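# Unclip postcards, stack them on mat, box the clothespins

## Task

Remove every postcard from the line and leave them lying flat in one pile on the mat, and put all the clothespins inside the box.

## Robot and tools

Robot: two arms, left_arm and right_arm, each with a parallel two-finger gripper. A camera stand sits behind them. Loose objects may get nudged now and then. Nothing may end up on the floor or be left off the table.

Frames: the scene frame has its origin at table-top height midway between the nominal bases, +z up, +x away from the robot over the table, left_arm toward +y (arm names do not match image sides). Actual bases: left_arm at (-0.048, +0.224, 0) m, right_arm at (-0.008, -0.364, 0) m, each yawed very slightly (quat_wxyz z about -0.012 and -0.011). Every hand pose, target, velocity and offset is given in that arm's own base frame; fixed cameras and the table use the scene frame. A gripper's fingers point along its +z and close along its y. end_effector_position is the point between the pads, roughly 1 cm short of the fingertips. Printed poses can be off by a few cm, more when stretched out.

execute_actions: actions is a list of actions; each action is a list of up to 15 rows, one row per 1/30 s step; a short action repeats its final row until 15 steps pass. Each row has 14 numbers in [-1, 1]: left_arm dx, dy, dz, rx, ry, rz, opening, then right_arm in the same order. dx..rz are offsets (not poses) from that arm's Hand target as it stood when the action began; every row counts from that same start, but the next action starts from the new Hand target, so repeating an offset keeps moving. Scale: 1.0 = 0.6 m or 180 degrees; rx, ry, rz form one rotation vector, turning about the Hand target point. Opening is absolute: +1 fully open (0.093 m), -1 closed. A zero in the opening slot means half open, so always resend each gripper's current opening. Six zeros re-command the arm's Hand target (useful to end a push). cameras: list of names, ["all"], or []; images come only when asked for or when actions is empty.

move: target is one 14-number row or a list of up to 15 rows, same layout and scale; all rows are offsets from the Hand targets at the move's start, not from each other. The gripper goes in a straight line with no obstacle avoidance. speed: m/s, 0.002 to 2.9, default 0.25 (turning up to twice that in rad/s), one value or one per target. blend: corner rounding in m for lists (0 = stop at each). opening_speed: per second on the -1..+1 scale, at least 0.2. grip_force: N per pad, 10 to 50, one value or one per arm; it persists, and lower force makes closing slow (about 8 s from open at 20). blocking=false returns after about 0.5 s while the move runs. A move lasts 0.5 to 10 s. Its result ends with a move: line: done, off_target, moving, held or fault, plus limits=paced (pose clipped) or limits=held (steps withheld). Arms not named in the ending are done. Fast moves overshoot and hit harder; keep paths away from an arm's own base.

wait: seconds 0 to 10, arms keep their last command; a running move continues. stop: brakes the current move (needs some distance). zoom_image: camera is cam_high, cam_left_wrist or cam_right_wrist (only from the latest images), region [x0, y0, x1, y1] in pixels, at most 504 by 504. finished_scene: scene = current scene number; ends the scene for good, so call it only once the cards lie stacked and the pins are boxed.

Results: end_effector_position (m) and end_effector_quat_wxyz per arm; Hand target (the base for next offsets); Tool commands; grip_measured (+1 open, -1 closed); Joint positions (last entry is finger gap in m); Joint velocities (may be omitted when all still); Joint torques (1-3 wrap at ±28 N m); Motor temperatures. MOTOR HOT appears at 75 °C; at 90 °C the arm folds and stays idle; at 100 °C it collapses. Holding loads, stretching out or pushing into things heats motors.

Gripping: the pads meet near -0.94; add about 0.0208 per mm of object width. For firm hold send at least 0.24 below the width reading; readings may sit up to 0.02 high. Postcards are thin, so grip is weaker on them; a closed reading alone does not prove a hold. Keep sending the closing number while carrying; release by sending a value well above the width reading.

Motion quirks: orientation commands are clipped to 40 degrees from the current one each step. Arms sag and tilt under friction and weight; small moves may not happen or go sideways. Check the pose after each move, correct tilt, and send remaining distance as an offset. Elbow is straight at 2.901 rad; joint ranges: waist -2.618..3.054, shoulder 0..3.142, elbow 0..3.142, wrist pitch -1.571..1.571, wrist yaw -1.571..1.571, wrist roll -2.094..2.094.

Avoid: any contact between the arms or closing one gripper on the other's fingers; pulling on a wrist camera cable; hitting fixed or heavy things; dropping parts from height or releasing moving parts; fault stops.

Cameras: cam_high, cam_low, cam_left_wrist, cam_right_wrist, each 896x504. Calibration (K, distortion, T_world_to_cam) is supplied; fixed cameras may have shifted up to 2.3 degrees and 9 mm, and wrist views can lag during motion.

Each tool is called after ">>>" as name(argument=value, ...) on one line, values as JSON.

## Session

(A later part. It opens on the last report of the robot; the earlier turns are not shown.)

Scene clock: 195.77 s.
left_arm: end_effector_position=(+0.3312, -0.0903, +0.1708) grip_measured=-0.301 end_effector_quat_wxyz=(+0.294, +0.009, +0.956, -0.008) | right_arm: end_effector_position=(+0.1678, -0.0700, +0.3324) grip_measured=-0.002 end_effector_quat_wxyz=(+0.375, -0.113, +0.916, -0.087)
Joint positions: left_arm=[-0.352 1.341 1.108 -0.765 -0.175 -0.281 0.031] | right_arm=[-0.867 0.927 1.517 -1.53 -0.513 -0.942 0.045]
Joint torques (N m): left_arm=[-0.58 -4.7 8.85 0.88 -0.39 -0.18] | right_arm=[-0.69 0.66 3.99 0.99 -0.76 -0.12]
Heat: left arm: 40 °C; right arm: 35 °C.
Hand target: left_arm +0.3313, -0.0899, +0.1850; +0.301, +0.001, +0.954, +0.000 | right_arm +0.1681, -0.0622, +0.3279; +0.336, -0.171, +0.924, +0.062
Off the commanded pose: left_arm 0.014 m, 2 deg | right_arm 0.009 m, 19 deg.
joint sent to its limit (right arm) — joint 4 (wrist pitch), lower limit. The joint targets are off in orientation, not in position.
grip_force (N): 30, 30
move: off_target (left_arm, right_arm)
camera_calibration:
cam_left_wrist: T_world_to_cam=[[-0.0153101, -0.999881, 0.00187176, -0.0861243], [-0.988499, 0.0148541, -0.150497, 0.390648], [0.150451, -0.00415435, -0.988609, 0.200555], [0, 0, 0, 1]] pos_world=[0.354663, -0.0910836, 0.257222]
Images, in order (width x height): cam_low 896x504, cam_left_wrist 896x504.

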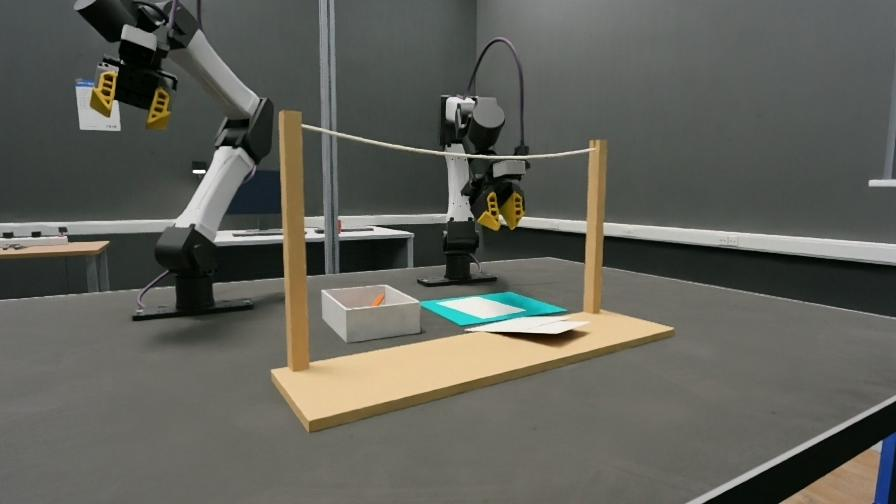

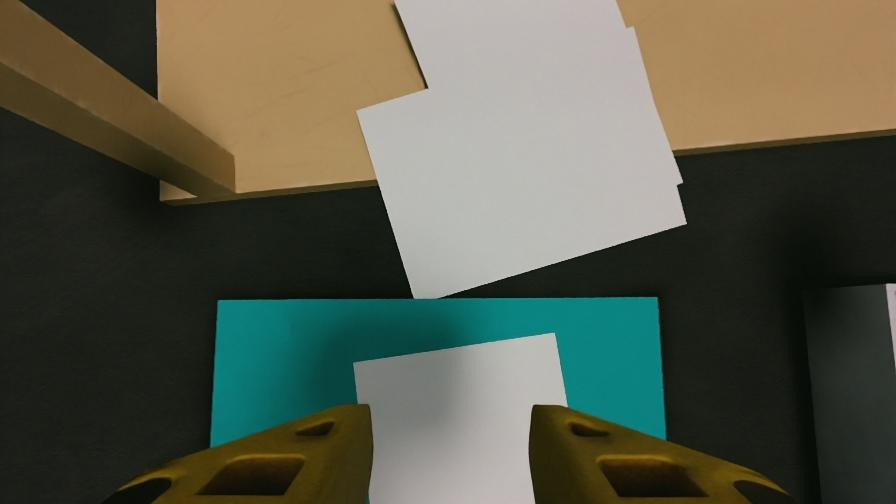

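>>> move(target=[[0.215,-0.11,-0.15,0,0,0,-0.3,0,0,0,0,0,0,0],[0.215,-0.11,-0.312,0,0,0,-0.3,0,0,0,0,0,0,0],[0.09,-0.11,-0.312,0,0,0,-0.3,0,0,0,0,0,0,0],[0.09,-0.11,-0.1,0,0,0,-0.3,0,0,0,0,0,0,0],[0,0,0,0,0,0,-0.3,0,0,0,0,0,0,0]], blend=[0.01,0,0,0.02,0], speed=[0.15,0.05,0.07,0.12,0.15], cameras=["cam_left_wrist","cam_high","cam_low"])

Scene clock: 209.57 s.
left_arm: end_effector_position=(+0.3384, -0.0900, +0.1787) grip_measured=-0.301 end_effector_quat_wxyz=(+0.306, -0.006, +0.952, +0.004) | right_arm: end_effector_position=(+0.1678, -0.0700, +0.3324) grip_measured=-0.002 end_effector_quat_wxyz=(+0.375, -0.113, +0.916, -0.087)
Joint positions: left_arm=[-0.366 1.358 1.14 -0.766 -0.221 -0.31 0.031] | right_arm=[-0.867 0.927 1.517 -1.53 -0.513 -0.942 0.045]
Joint torques (N m): left_arm=[0.58 -6.35 6.31 0.89 -0.04 0.04] | right_arm=[-0.7 0.66 3.99 0.99 -0.76 -0.13]
Heat: left arm: 40 °C; right arm: 35 °C.
Hand target: left_arm +0.3313, -0.0899, +0.1850; +0.301, +0.001, +0.954, +0.000 | right_arm +0.1681, -0.0622, +0.3279; +0.336, -0.171, +0.924, +0.062
Off the commanded pose: left_arm 0.009 m, 1 deg | right_arm 0.009 m, 19 deg.
joint sent to its limit (right arm) — joint 4 (wrist pitch), lower limit. The joint targets are off in orientation, not in position.
grip_force (N): 30, 30
move: off_target (right_arm)
camera_calibration:
cam_left_wrist: T_world_to_cam=[[0.0201758, -0.999718, -0.0125449, -0.0950716], [-0.984137, -0.0176462, -0.176531, 0.399254], [0.17626, 0.0159075, -0.984215, 0.19955], [0, 0, 0, 1]] pos_world=[0.359666, -0.0911738, 0.265688]
Images, in order (width x height): cam_high 896x504, cam_low 896x504, cam_left_wrist 896x504.

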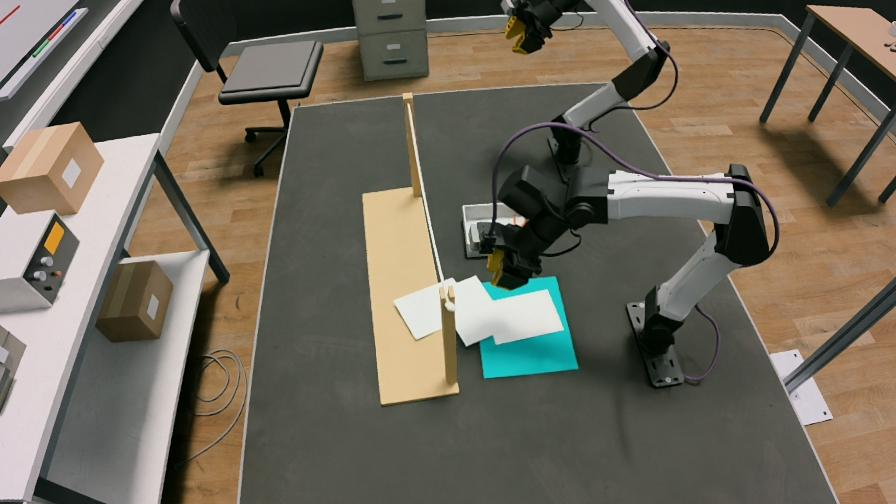

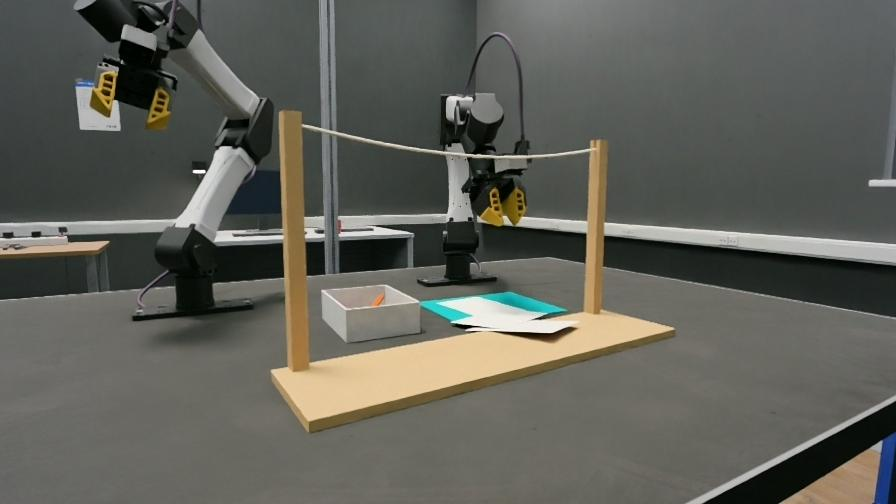

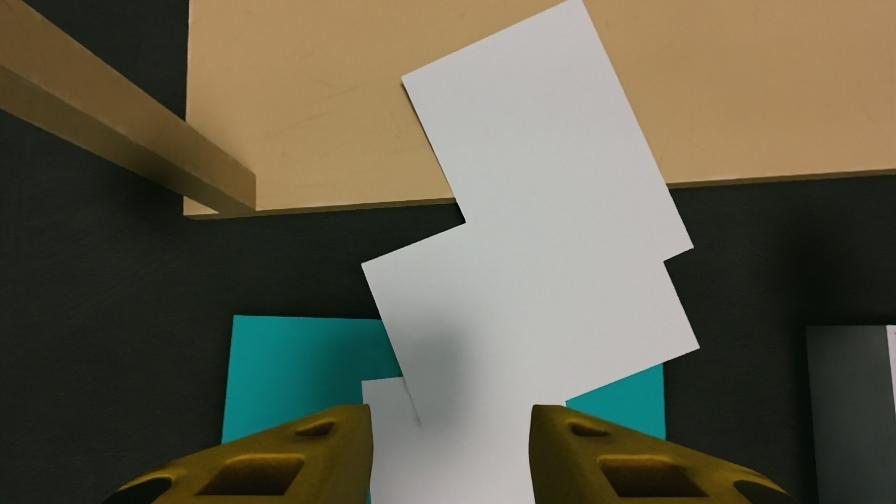

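>>> move(target=[[0.225,-0.085,-0.15,0,0,0,-0.3,0,0,0,0,0,0,0],[0.225,-0.085,-0.312,0,0,0,-0.3,0,0,0,0,0,0,0],[0.09,-0.06,-0.312,0,0,-0.05,-0.3,0,0,0,0,0,0,0],[0.09,-0.06,-0.1,0,0,-0.05,-0.3,0,0,0,0,0,0,0],[0,0,0,0,0,0,-0.3,0,0,0,0,0,0,0]], blend=[0.01,0,0,0.02,0], speed=[0.15,0.05,0.07,0.12,0.15], cameras=["cam_left_wrist","cam_low"])

Scene clock: 219.67 s.
left_arm: end_effector_position=(+0.3304, -0.0970, +0.1673) grip_measured=-0.301 end_effector_quat_wxyz=(+0.288, +0.018, +0.957, -0.008) | right_arm: end_effector_position=(+0.1678, -0.0700, +0.3324) grip_measured=-0.002 end_effector_quat_wxyz=(+0.375, -0.113, +0.916, -0.087)
Joint positions: left_arm=[-0.372 1.354 1.111 -0.766 -0.177 -0.283 0.031] | right_arm=[-0.867 0.927 1.517 -1.53 -0.513 -0.942 0.045]
Joint torques (N m): left_arm=[0.58 -6.3 8.57 0.86 -0.44 -0.21] | right_arm=[-0.72 0.64 4.01 0.99 -0.76 -0.13]
Heat: left arm: 40 °C; right arm: 35 °C.
Hand target: left_arm +0.3313, -0.0899, +0.1850; +0.301, +0.001, +0.954, +0.000 | right_arm +0.1681, -0.0622, +0.3279; +0.336, -0.171, +0.924, +0.062
Off the commanded pose: left_arm 0.019 m, 3 deg | right_arm 0.009 m, 19 deg.
joint sent to its limit (right arm) — joint 4 (wrist pitch), lower limit. The joint targets are off in orientation, not in position.
grip_force (N): 30, 30
move: off_target (left_arm, right_arm)
camera_calibration:
cam_left_wrist: T_world_to_cam=[[-0.0331263, -0.999448, -0.00260121, -0.0861883], [-0.98967, 0.0331652, -0.139475, 0.389784], [0.139484, -0.00204595, -0.990222, 0.201355], [0, 0, 0, 1]] pos_world=[0.354817, -0.098656, 0.253527]
Images, in order (width x height): cam_low 896x504, cam_left_wrist 896x504.

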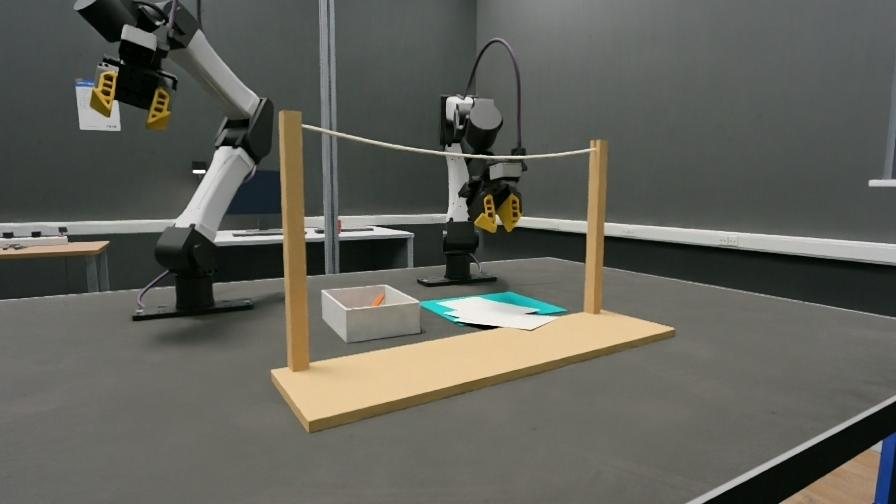

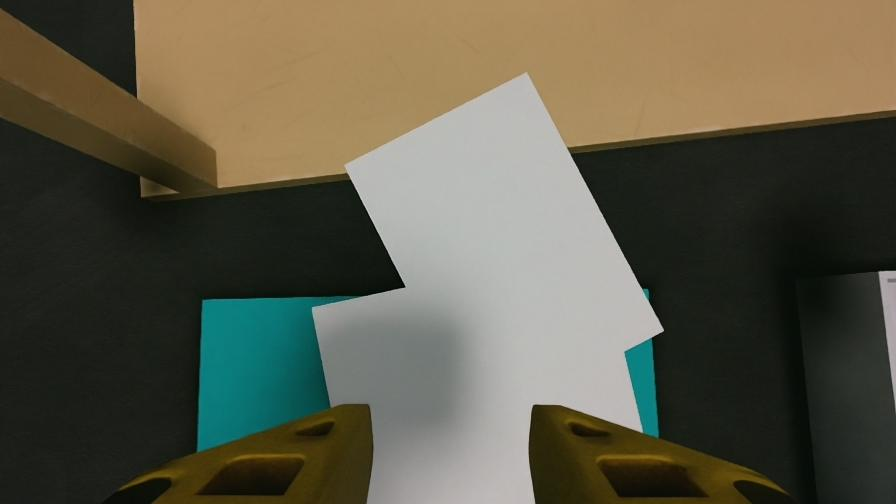

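>>> move(target=[[0.2,-0.02,-0.15,0,0,0,-0.3,0,0,0,0,0,0,0],[0.2,-0.02,-0.308,0,0,0,-0.3,0,0,0,0,0,0,0],[0.04,-0.01,-0.305,0,0,-0.07,-0.3,0,0,0,0,0,0,0],[0.04,-0.01,-0.1,0,0,-0.07,-0.3,0,0,0,0,0,0,0],[0,0,0,0,0,0,-0.3,0,0,0,0,0,0,0]], blend=[0.01,0,0,0.02,0], speed=[0.15,0.05,0.07,0.12,0.15], cameras=["cam_left_wrist","cam_high","cam_low"])

Scene clock: 231.27 s.
left_arm: end_effector_position=(+0.3308, -0.0947, +0.1658) grip_measured=-0.301 end_effector_quat_wxyz=(+0.287, +0.016, +0.958, -0.007) | right_arm: end_effector_position=(+0.1678, -0.0700, +0.3324) grip_measured=-0.002 end_effector_quat_wxyz=(+0.375, -0.113, +0.916, -0.087)
Joint positions: left_arm=[-0.364 1.356 1.108 -0.765 -0.175 -0.281 0.031] | right_arm=[-0.867 0.927 1.517 -1.53 -0.513 -0.942 0.045]
Joint torques (N m): left_arm=[-0.43 -6.34 8.7 0.86 -0.42 -0.21] | right_arm=[-0.68 0.65 4 0.98 -0.76 -0.13]
Heat: left arm: 41 °C; right arm: 35 °C.
Hand target: left_arm +0.3313, -0.0899, +0.1850; +0.301, +0.001, +0.954, +0.000 | right_arm +0.1681, -0.0622, +0.3279; +0.336, -0.171, +0.924, +0.062
Off the commanded pose: left_arm 0.020 m, 3 deg | right_arm 0.009 m, 19 deg.
joint sent to its limit (right arm) — joint 4 (wrist pitch), lower limit. The joint targets are off in orientation, not in position.
grip_force (N): 30, 30
move: off_target (left_arm, right_arm)
camera_calibration:
cam_left_wrist: T_world_to_cam=[[-0.0275983, -0.999614, -0.00316928, -0.0855121], [-0.990299, 0.0277728, -0.136148, 0.389035], [0.136183, -0.000618907, -0.990683, 0.201108], [0, 0, 0, 1]] pos_world=[0.355514, -0.0961592, 0.25193]
Images, in order (width x height): cam_high 896x504, cam_low 896x504, cam_left_wrist 896x504.

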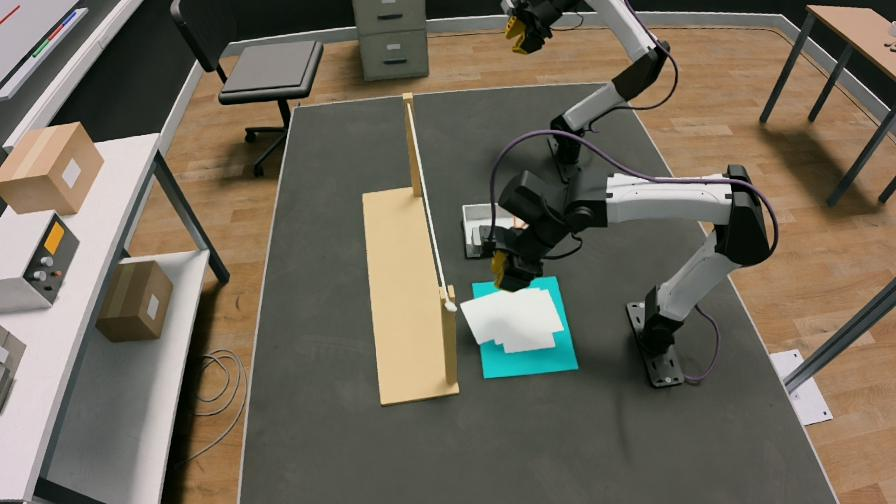

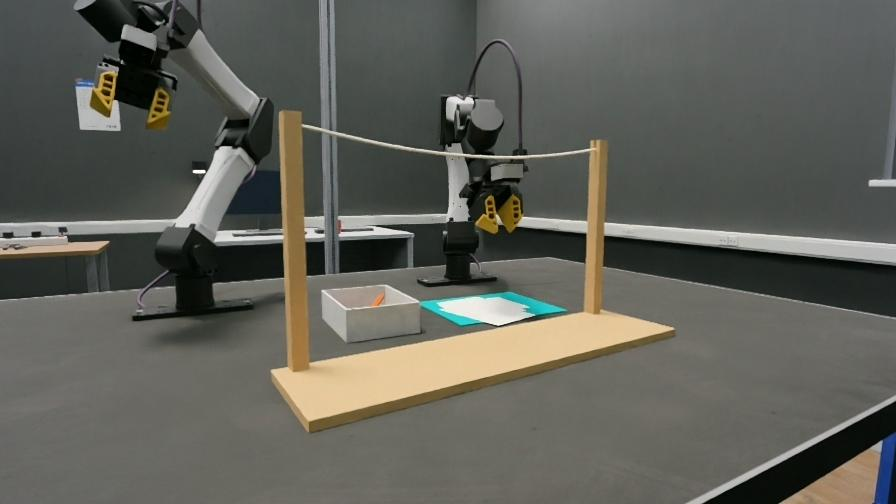

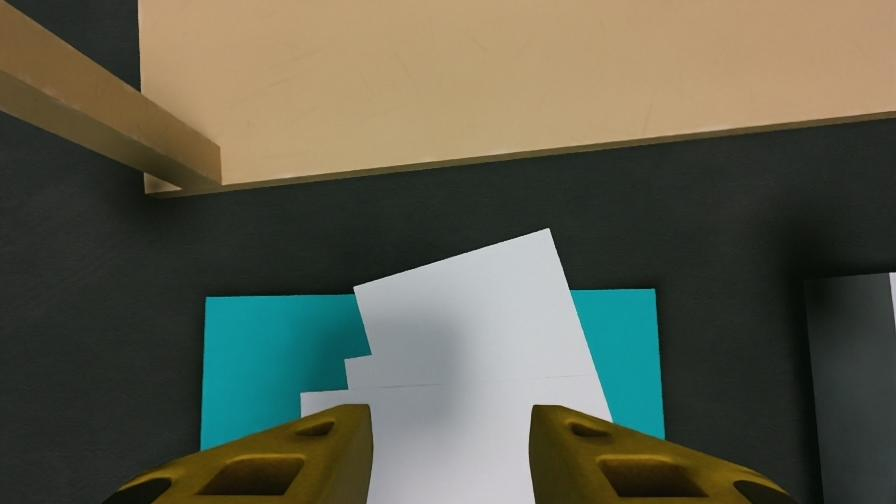

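>>> move(target=[[0.04,-0.04,-0.15,0,0,0,-0.3,0,0,0,0,0,0,0],[0.04,-0.04,-0.305,0,0,0,-0.3,0,0,0,0,0,0,0],[-0.07,-0.03,-0.305,0,0,-0.08,-0.3,0,0,0,0,0,0,0],[-0.07,-0.03,-0.2,0,0,-0.08,-0.3,0,0,0,0,0,0,0],[-0.03,0.1,0.1,0,0,0,-0.3,0,0,0,0,0,0,0]], blend=[0.01,0,0,0.02,0], speed=[0.15,0.05,0.07,0.12,0.15], cameras=["cam_left_wrist","cam_high"])

>>> zoom_image(camera="cam_high", region=[400, 170, 600, 400])

Scene clock: 241.13 s.
left_arm: end_effector_position=(+0.3161, -0.0282, +0.2371) grip_measured=-0.301 end_effector_quat_wxyz=(+0.306, -0.011, +0.952, +0.003) | right_arm: end_effector_position=(+0.1678, -0.0700, +0.3324) grip_measured=-0.002 end_effector_quat_wxyz=(+0.375, -0.113, +0.916, -0.087)
Joint positions: left_arm=[-0.137 1.244 1.289 -0.999 -0.091 -0.131 0.031] | right_arm=[-0.867 0.927 1.517 -1.53 -0.513 -0.942 0.045]
Joint torques (N m): left_arm=[0.62 -2.89 8.17 0.94 0.09 0.06] | right_arm=[-0.68 0.65 3.96 0.99 -0.77 -0.13]
Heat: left arm: 41 °C; right arm: 35 °C.
Hand target: left_arm +0.3133, -0.0299, +0.2450; +0.301, +0.001, +0.954, +0.000 | right_arm +0.1681, -0.0622, +0.3279; +0.336, -0.171, +0.924, +0.062
Off the commanded pose: left_arm 0.009 m, 1 deg | right_arm 0.009 m, 19 deg.
joint sent to its limit (right arm) — joint 4 (wrist pitch), lower limit. The joint targets are off in orientation, not in position.
grip_force (N): 30, 30
move: off_target (right_arm)
camera_calibration:
cam_left_wrist: T_world_to_cam=[[0.0289163, -0.999566, -0.00566642, -0.0365048], [-0.984065, -0.027472, -0.175675, 0.388146], [0.175443, 0.010656, -0.984432, 0.260164], [0, 0, 0, 1]] pos_world=[0.337373, -0.0285982, 0.324095]
Images, in order (width x height): cam_high 896x504, cam_left_wrist 896x504.

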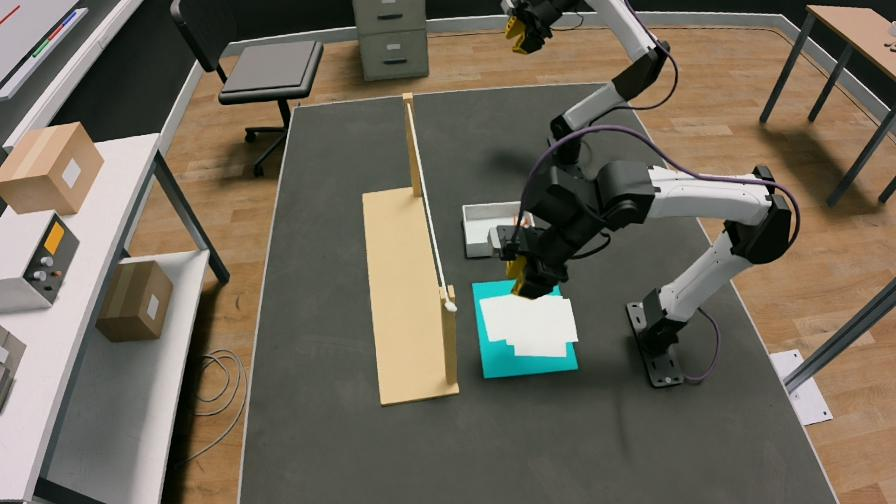

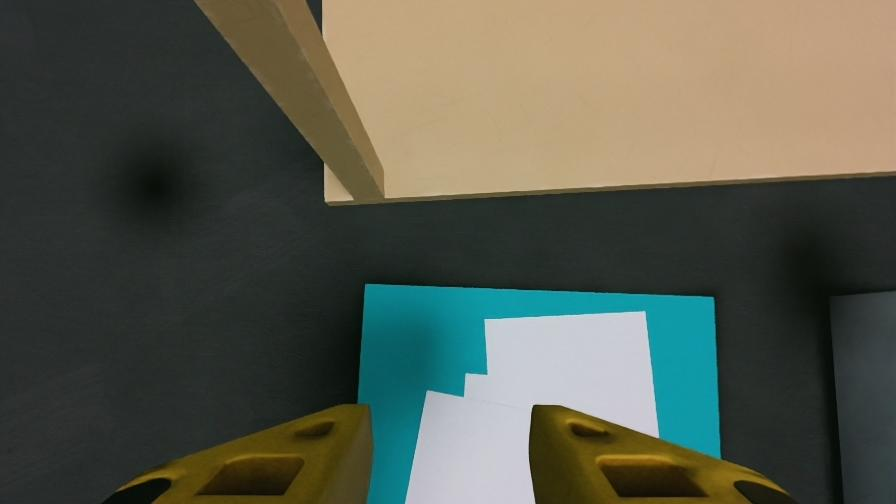

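Scaled by 2.191.

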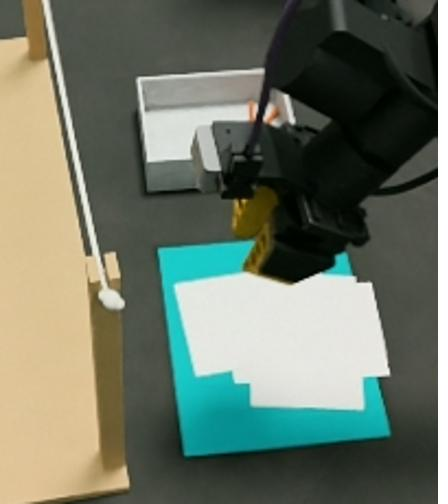

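>>> move(target=[[-0.15,-0.1,-0.25,0,0,0,-0.3,0,0,0,0,0,0,0],[-0.15,-0.1,-0.41,0,0,0,-0.3,0,0,0,0,0,0,0],[-0.078,-0.1,-0.41,0,0,0,-0.3,0,0,0,0,0,0,0],[-0.078,-0.1,-0.25,0,0,0,-0.3,0,0,0,0,0,0,0],[-0.2,0.25,0.05,0,0,0,-0.3,0,0,0,0,0,0,0]], blend=[0.01,0,0,0.02,0], speed=[0.15,0.05,0.07,0.12,0.2], cameras=["cam_left_wrist","cam_high","cam_low"])

>>> zoom_image(camera="cam_high", region=[400, 170, 600, 400])

Scene clock: 250.83 s.
left_arm: end_effector_position=(+0.1926, +0.1260, +0.2632) grip_measured=-0.301 end_effector_quat_wxyz=(+0.289, -0.013, +0.957, +0.005) | right_arm: end_effector_position=(+0.1678, -0.0700, +0.3324) grip_measured=-0.002 end_effector_quat_wxyz=(+0.375, -0.113, +0.916, -0.087)
Joint positions: left_arm=[0.891 1.126 1.379 -1.414 0.432 0.771 0.031] | right_arm=[-0.867 0.927 1.517 -1.53 -0.513 -0.942 0.045]
Joint torques (N m): left_arm=[0.73 -1.35 7.61 0.62 0.47 0.09] | right_arm=[-0.72 0.66 4.01 0.99 -0.76 -0.13]
Heat: left arm: 41 °C; right arm: 35 °C.
Hand target: left_arm +0.1933, +0.1201, +0.2750; +0.301, +0.001, +0.954, +0.000 | right_arm +0.1681, -0.0622, +0.3279; +0.336, -0.171, +0.924, +0.062
Off the commanded pose: left_arm 0.013 m, 2 deg | right_arm 0.009 m, 19 deg.
joint sent to its limit (right arm) — joint 4 (wrist pitch), lower limit. The joint targets are off in orientation, not in position.
grip_force (N): 30, 30
move: off_target (left_arm, right_arm)
camera_calibration:
cam_left_wrist: T_world_to_cam=[[0.0355667, -0.999313, -0.0103748, 0.12123], [-0.989404, -0.033748, -0.141209, 0.268149], [0.140761, 0.0152872, -0.989926, 0.313352], [0, 0, 0, 1]] pos_world=[0.216889, 0.125406, 0.349318]
Images, in order (width x height): cam_high 896x504, cam_low 896x504, cam_left_wrist 896x504.

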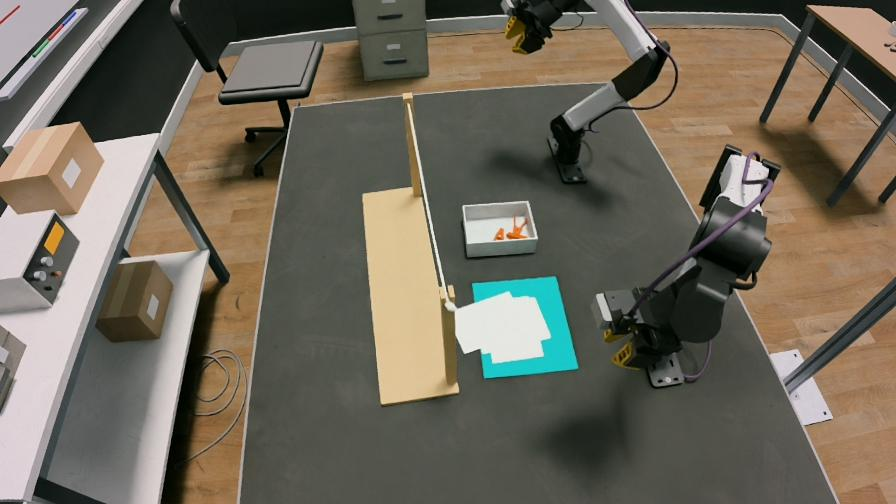

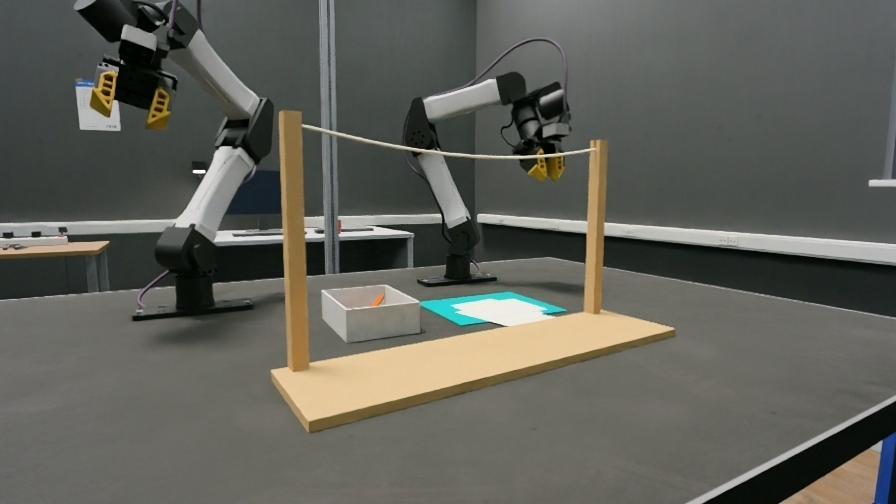

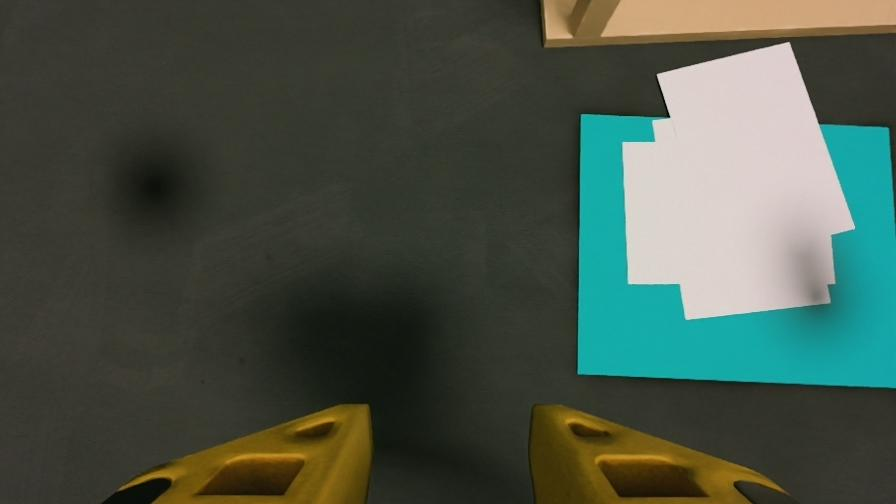

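Scaled by 2.191.

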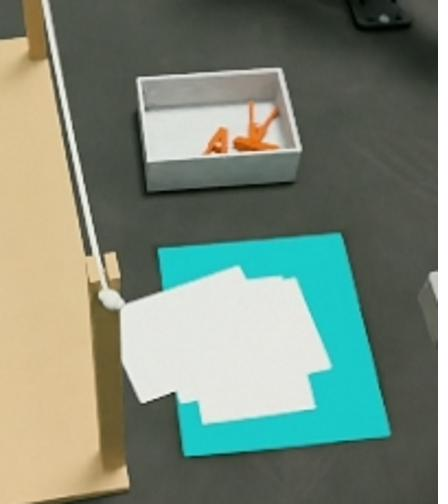

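>>> move(target=[[0.28,-0.345,-0.28,0,0,0,-0.3,0,0,0,0,0,0,0],[0.28,-0.345,-0.455,0,0,0,-0.3,0,0,0,0,0,0,0],[0.163,-0.335,-0.455,0,0,-0.08,-0.3,0,0,0,0,0,0,0],[0.163,-0.335,-0.3,0,0,-0.08,-0.3,0,0,0,0,0,0,0],[0,0,0,0,0,0,-0.3,0,0,0,0,0,0,0]], blend=[0.01,0,0,0.02,0], speed=[0.2,0.05,0.07,0.12,0.25], cameras=["cam_left_wrist","cam_high"])

>>> zoom_image(camera="cam_high", region=[400, 170, 600, 400])

Scene clock: 262.00 s.
left_arm: end_effector_position=(+0.1927, +0.1261, +0.2636) grip_measured=-0.301 end_effector_quat_wxyz=(+0.290, -0.013, +0.957, +0.006) | right_arm: end_effector_position=(+0.1678, -0.0700, +0.3324) grip_measured=-0.002 end_effector_quat_wxyz=(+0.375, -0.113, +0.916, -0.087)
Joint positions: left_arm=[0.891 1.126 1.381 -1.414 0.432 0.771 0.031] | right_arm=[-0.867 0.927 1.517 -1.53 -0.513 -0.942 0.045]
Joint torques (N m): left_arm=[0.87 -1.32 7.71 0.67 0.48 0.12] | right_arm=[-0.7 0.68 3.99 1 -0.76 -0.13]
Heat: left arm: 41 °C; right arm: 35 °C.
Hand target: left_arm +0.1933, +0.1201, +0.2750; +0.301, +0.001, +0.954, +0.000 | right_arm +0.1681, -0.0622, +0.3279; +0.336, -0.171, +0.924, +0.062
Off the commanded pose: left_arm 0.013 m, 2 deg | right_arm 0.009 m, 19 deg.
joint sent to its limit (right arm) — joint 4 (wrist pitch), lower limit. The joint targets are off in orientation, not in position.
grip_force (N): 30, 30
move: off_target (left_arm, right_arm)
camera_calibration:
cam_left_wrist: T_world_to_cam=[[0.0355442, -0.999301, -0.0115537, 0.121654], [-0.989264, -0.0335427, -0.14224, 0.268527], [0.141753, 0.0164855, -0.989765, 0.313423], [0, 0, 0, 1]] pos_world=[0.216891, 0.125409, 0.349816]
Images, in order (width x height): cam_high 896x504, cam_left_wrist 896x504.

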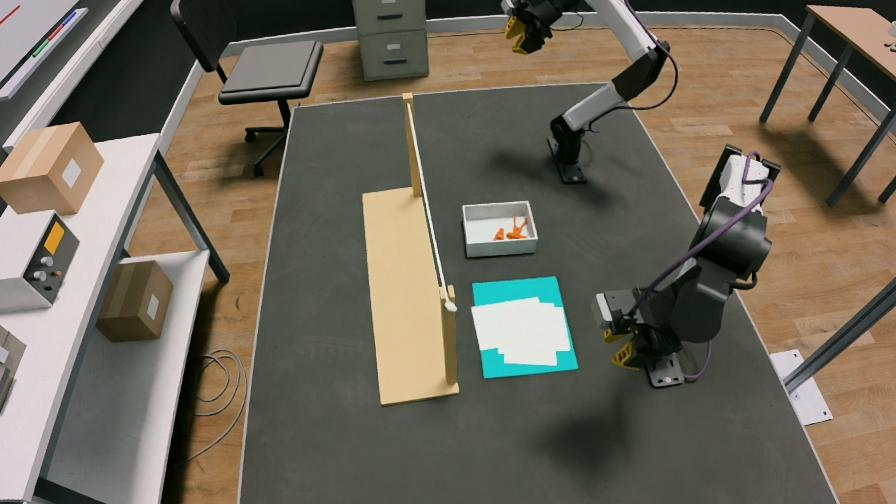

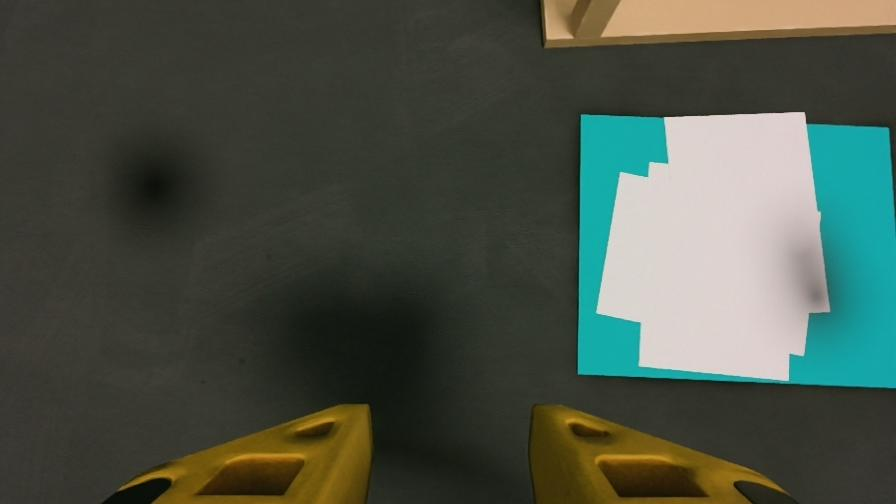

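Scaled by 2.191.

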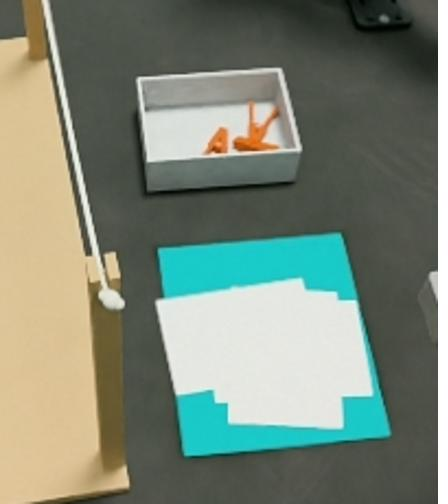

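>>> move(target=[[0.348,-0.335,-0.28,0,0,0,-0.3,0,0,0,0,0,0,0],[0.348,-0.335,-0.413,0,0,0,-0.3,0,0,0,0,0,0,0]], blend=[0.01,0], speed=[0.2,0.06], cameras=["cam_left_wrist","cam_high","cam_low"])

>>> zoom_image(camera="cam_low", region=[400, 220, 620, 360])

Scene clock: 269.43 s.
left_arm: end_effector_position=(+0.3945, -0.0826, +0.0268) grip_measured=-0.301 end_effector_quat_wxyz=(+0.280, +0.013, +0.960, -0.006) | right_arm: end_effector_position=(+0.1678, -0.0700, +0.3324) grip_measured=-0.002 end_effector_quat_wxyz=(+0.375, -0.113, +0.916, -0.087)
Joint positions: left_arm=[-0.255 1.747 0.91 -0.176 -0.117 -0.194 0.031] | right_arm=[-0.867 0.927 1.517 -1.53 -0.513 -0.942 0.045]
Joint torques (N m): left_arm=[-0.23 -6.11 3.84 1.78 -0.37 -0.19] | right_arm=[-0.68 0.68 3.99 0.99 -0.77 -0.13]
Heat: left arm: 41 °C; right arm: 35 °C.
Hand target: left_arm +0.4021, -0.0809, +0.0272; +0.301, +0.001, +0.954, +0.000 | right_arm +0.1681, -0.0622, +0.3279; +0.336, -0.171, +0.924, +0.062
Off the commanded pose: left_arm 0.008 m, 3 deg | right_arm 0.009 m, 19 deg.
joint sent to its limit (right arm) — joint 4 (wrist pitch), lower limit. The joint targets are off in orientation, not in position.
grip_force (N): 30, 30
move: off_target (left_arm, right_arm)
camera_calibration:
cam_left_wrist: T_world_to_cam=[[-0.0229508, -0.999731, -0.00325364, -0.0740277], [-0.992132, 0.0231768, -0.123035, 0.432772], [0.123077, 0.000404295, -0.992397, 0.0599922], [0, 0, 0, 1]] pos_world=[0.420284, -0.0840624, 0.112541]
Images, in order (width x height): cam_high 896x504, cam_low 896x504, cam_left_wrist 896x504.

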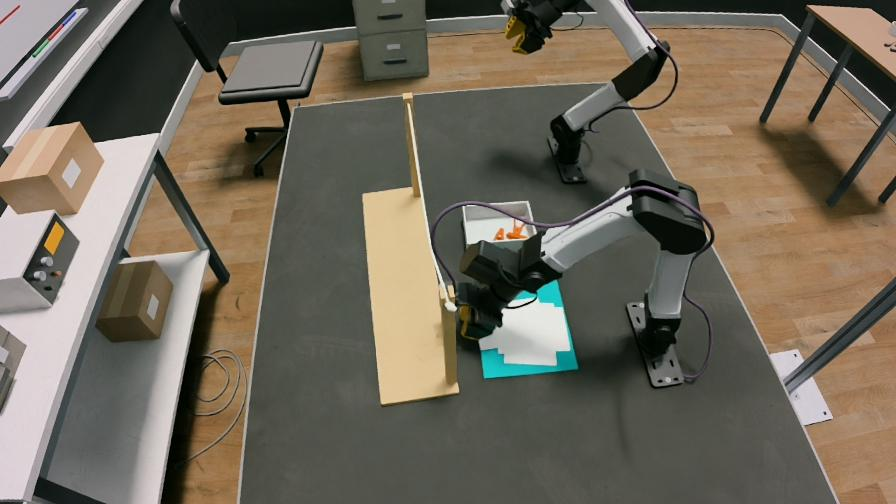

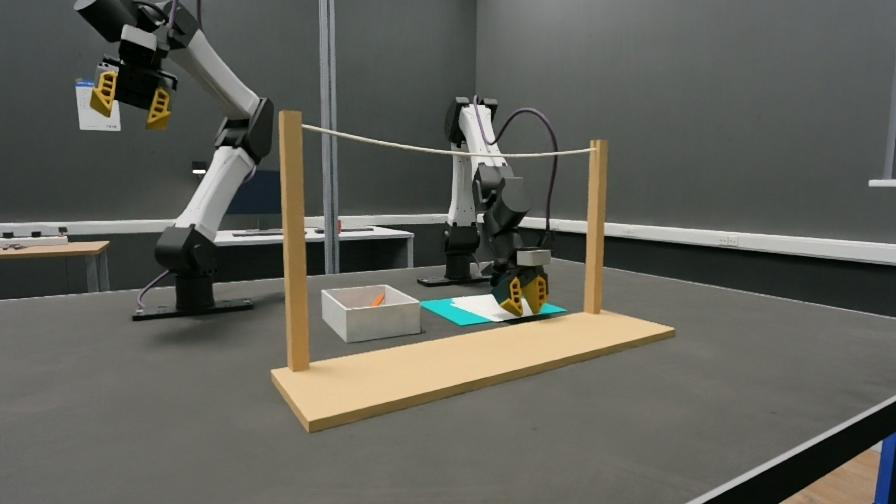

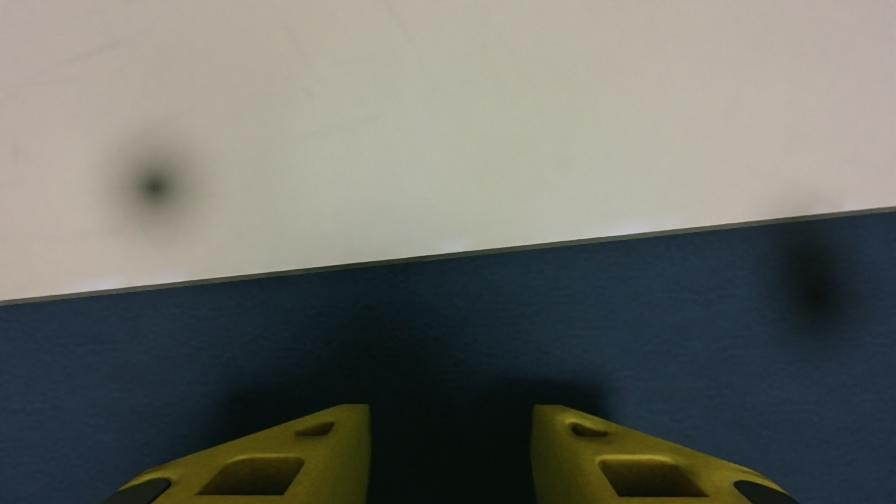

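Scaled by 2.291.

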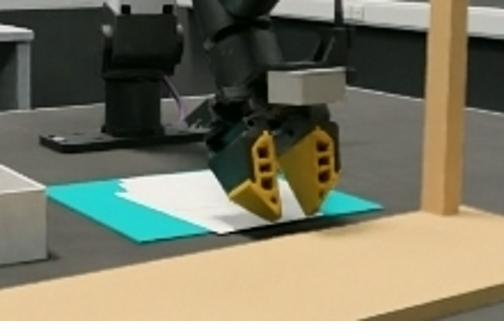

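>>> move(target=[[0,0,-0.0167,0,0,0,-0.3,0,0,0,0,0,0,0],[-0.09,0,-0.0167,0,0,0,-0.3,0,0,0,0,0,0,0],[-0.08,0,0.1,0,0,0,-0.3,0,0,0,0,0,0,0],[-0.348,0.335,0.413,0,0,0,-0.3,0,0,0,0,0,0,0]], blend=[0,0,0.02,0], speed=[0.05,0.05,0.1,0.25], cameras=["cam_left_wrist","cam_high"])

>>> zoom_image(camera="cam_high", region=[400, 170, 600, 400])

Scene clock: 276.97 s.
left_arm: end_effector_position=(+0.1926, +0.1260, +0.2644) grip_measured=-0.301 end_effector_quat_wxyz=(+0.291, -0.013, +0.957, +0.007) | right_arm: end_effector_position=(+0.1678, -0.0700, +0.3324) grip_measured=-0.002 end_effector_quat_wxyz=(+0.375, -0.113, +0.916, -0.087)
Joint positions: left_arm=[0.891 1.124 1.382 -1.414 0.432 0.771 0.031] | right_arm=[-0.867 0.927 1.517 -1.53 -0.513 -0.942 0.045]
Joint torques (N m): left_arm=[0.77 -1.31 7.47 0.61 0.49 0.11] | right_arm=[-0.68 0.64 4.01 0.99 -0.76 -0.13]
Heat: left arm: 41 °C; right arm: 35 °C.
Hand target: left_arm +0.1933, +0.1201, +0.2750; +0.301, +0.001, +0.954, +0.000 | right_arm +0.1681, -0.0622, +0.3279; +0.336, -0.171, +0.924, +0.062
Off the commanded pose: left_arm 0.012 m, 2 deg | right_arm 0.009 m, 19 deg.
joint sent to its limit (right arm) — joint 4 (wrist pitch), lower limit. The joint targets are off in orientation, not in position.
grip_force (N): 30, 30
move: off_target (left_arm, right_arm)
camera_calibration:
cam_left_wrist: T_world_to_cam=[[0.0355877, -0.999271, -0.0138035, 0.122153], [-0.988988, -0.0332294, -0.144216, 0.269046], [0.143652, 0.0187838, -0.98945, 0.313533], [0, 0, 0, 1]] pos_world=[0.216696, 0.125115, 0.350712]
Images, in order (width x height): cam_high 896x504, cam_left_wrist 896x504.

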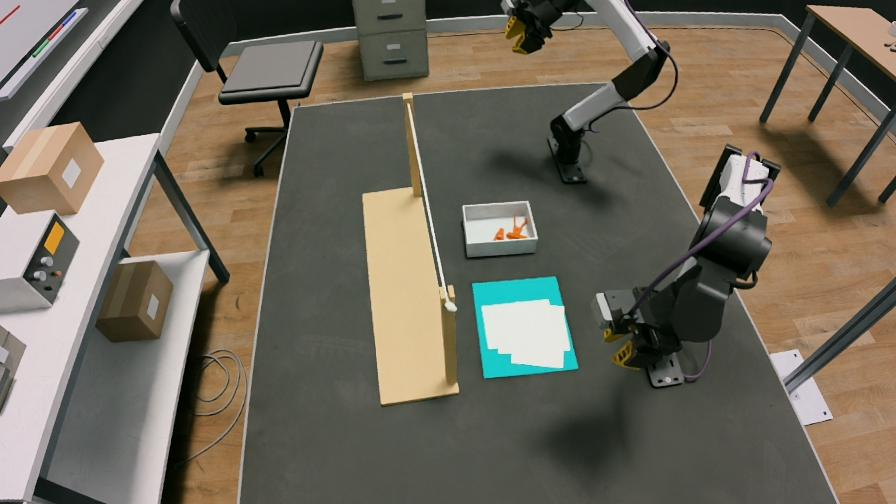

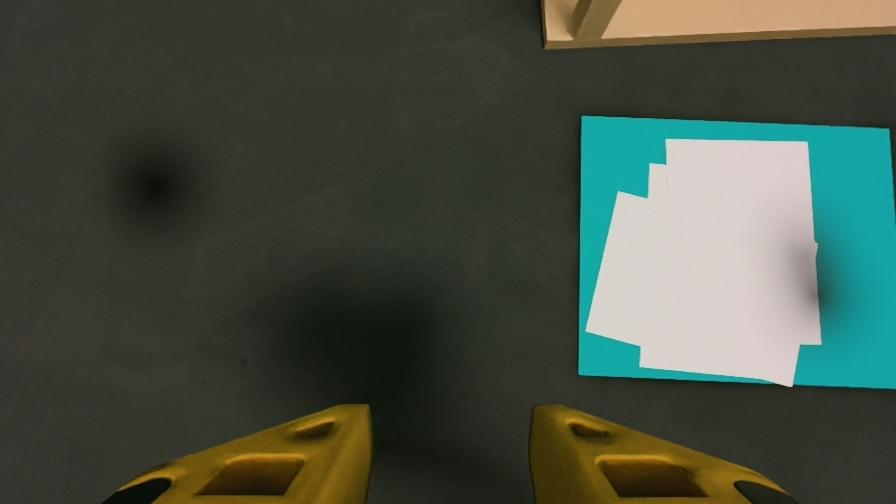

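Scaled by 2.191.

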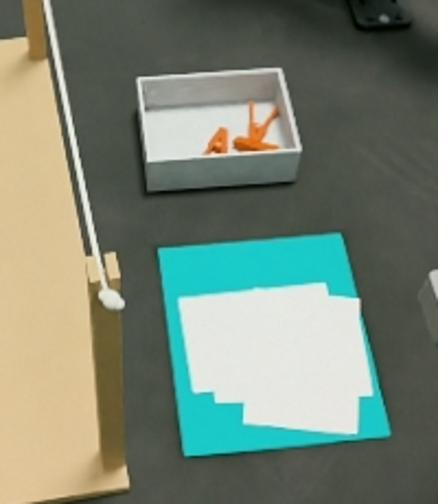

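>>> finished_scene(scene=2)

The scene is finished: the task was done.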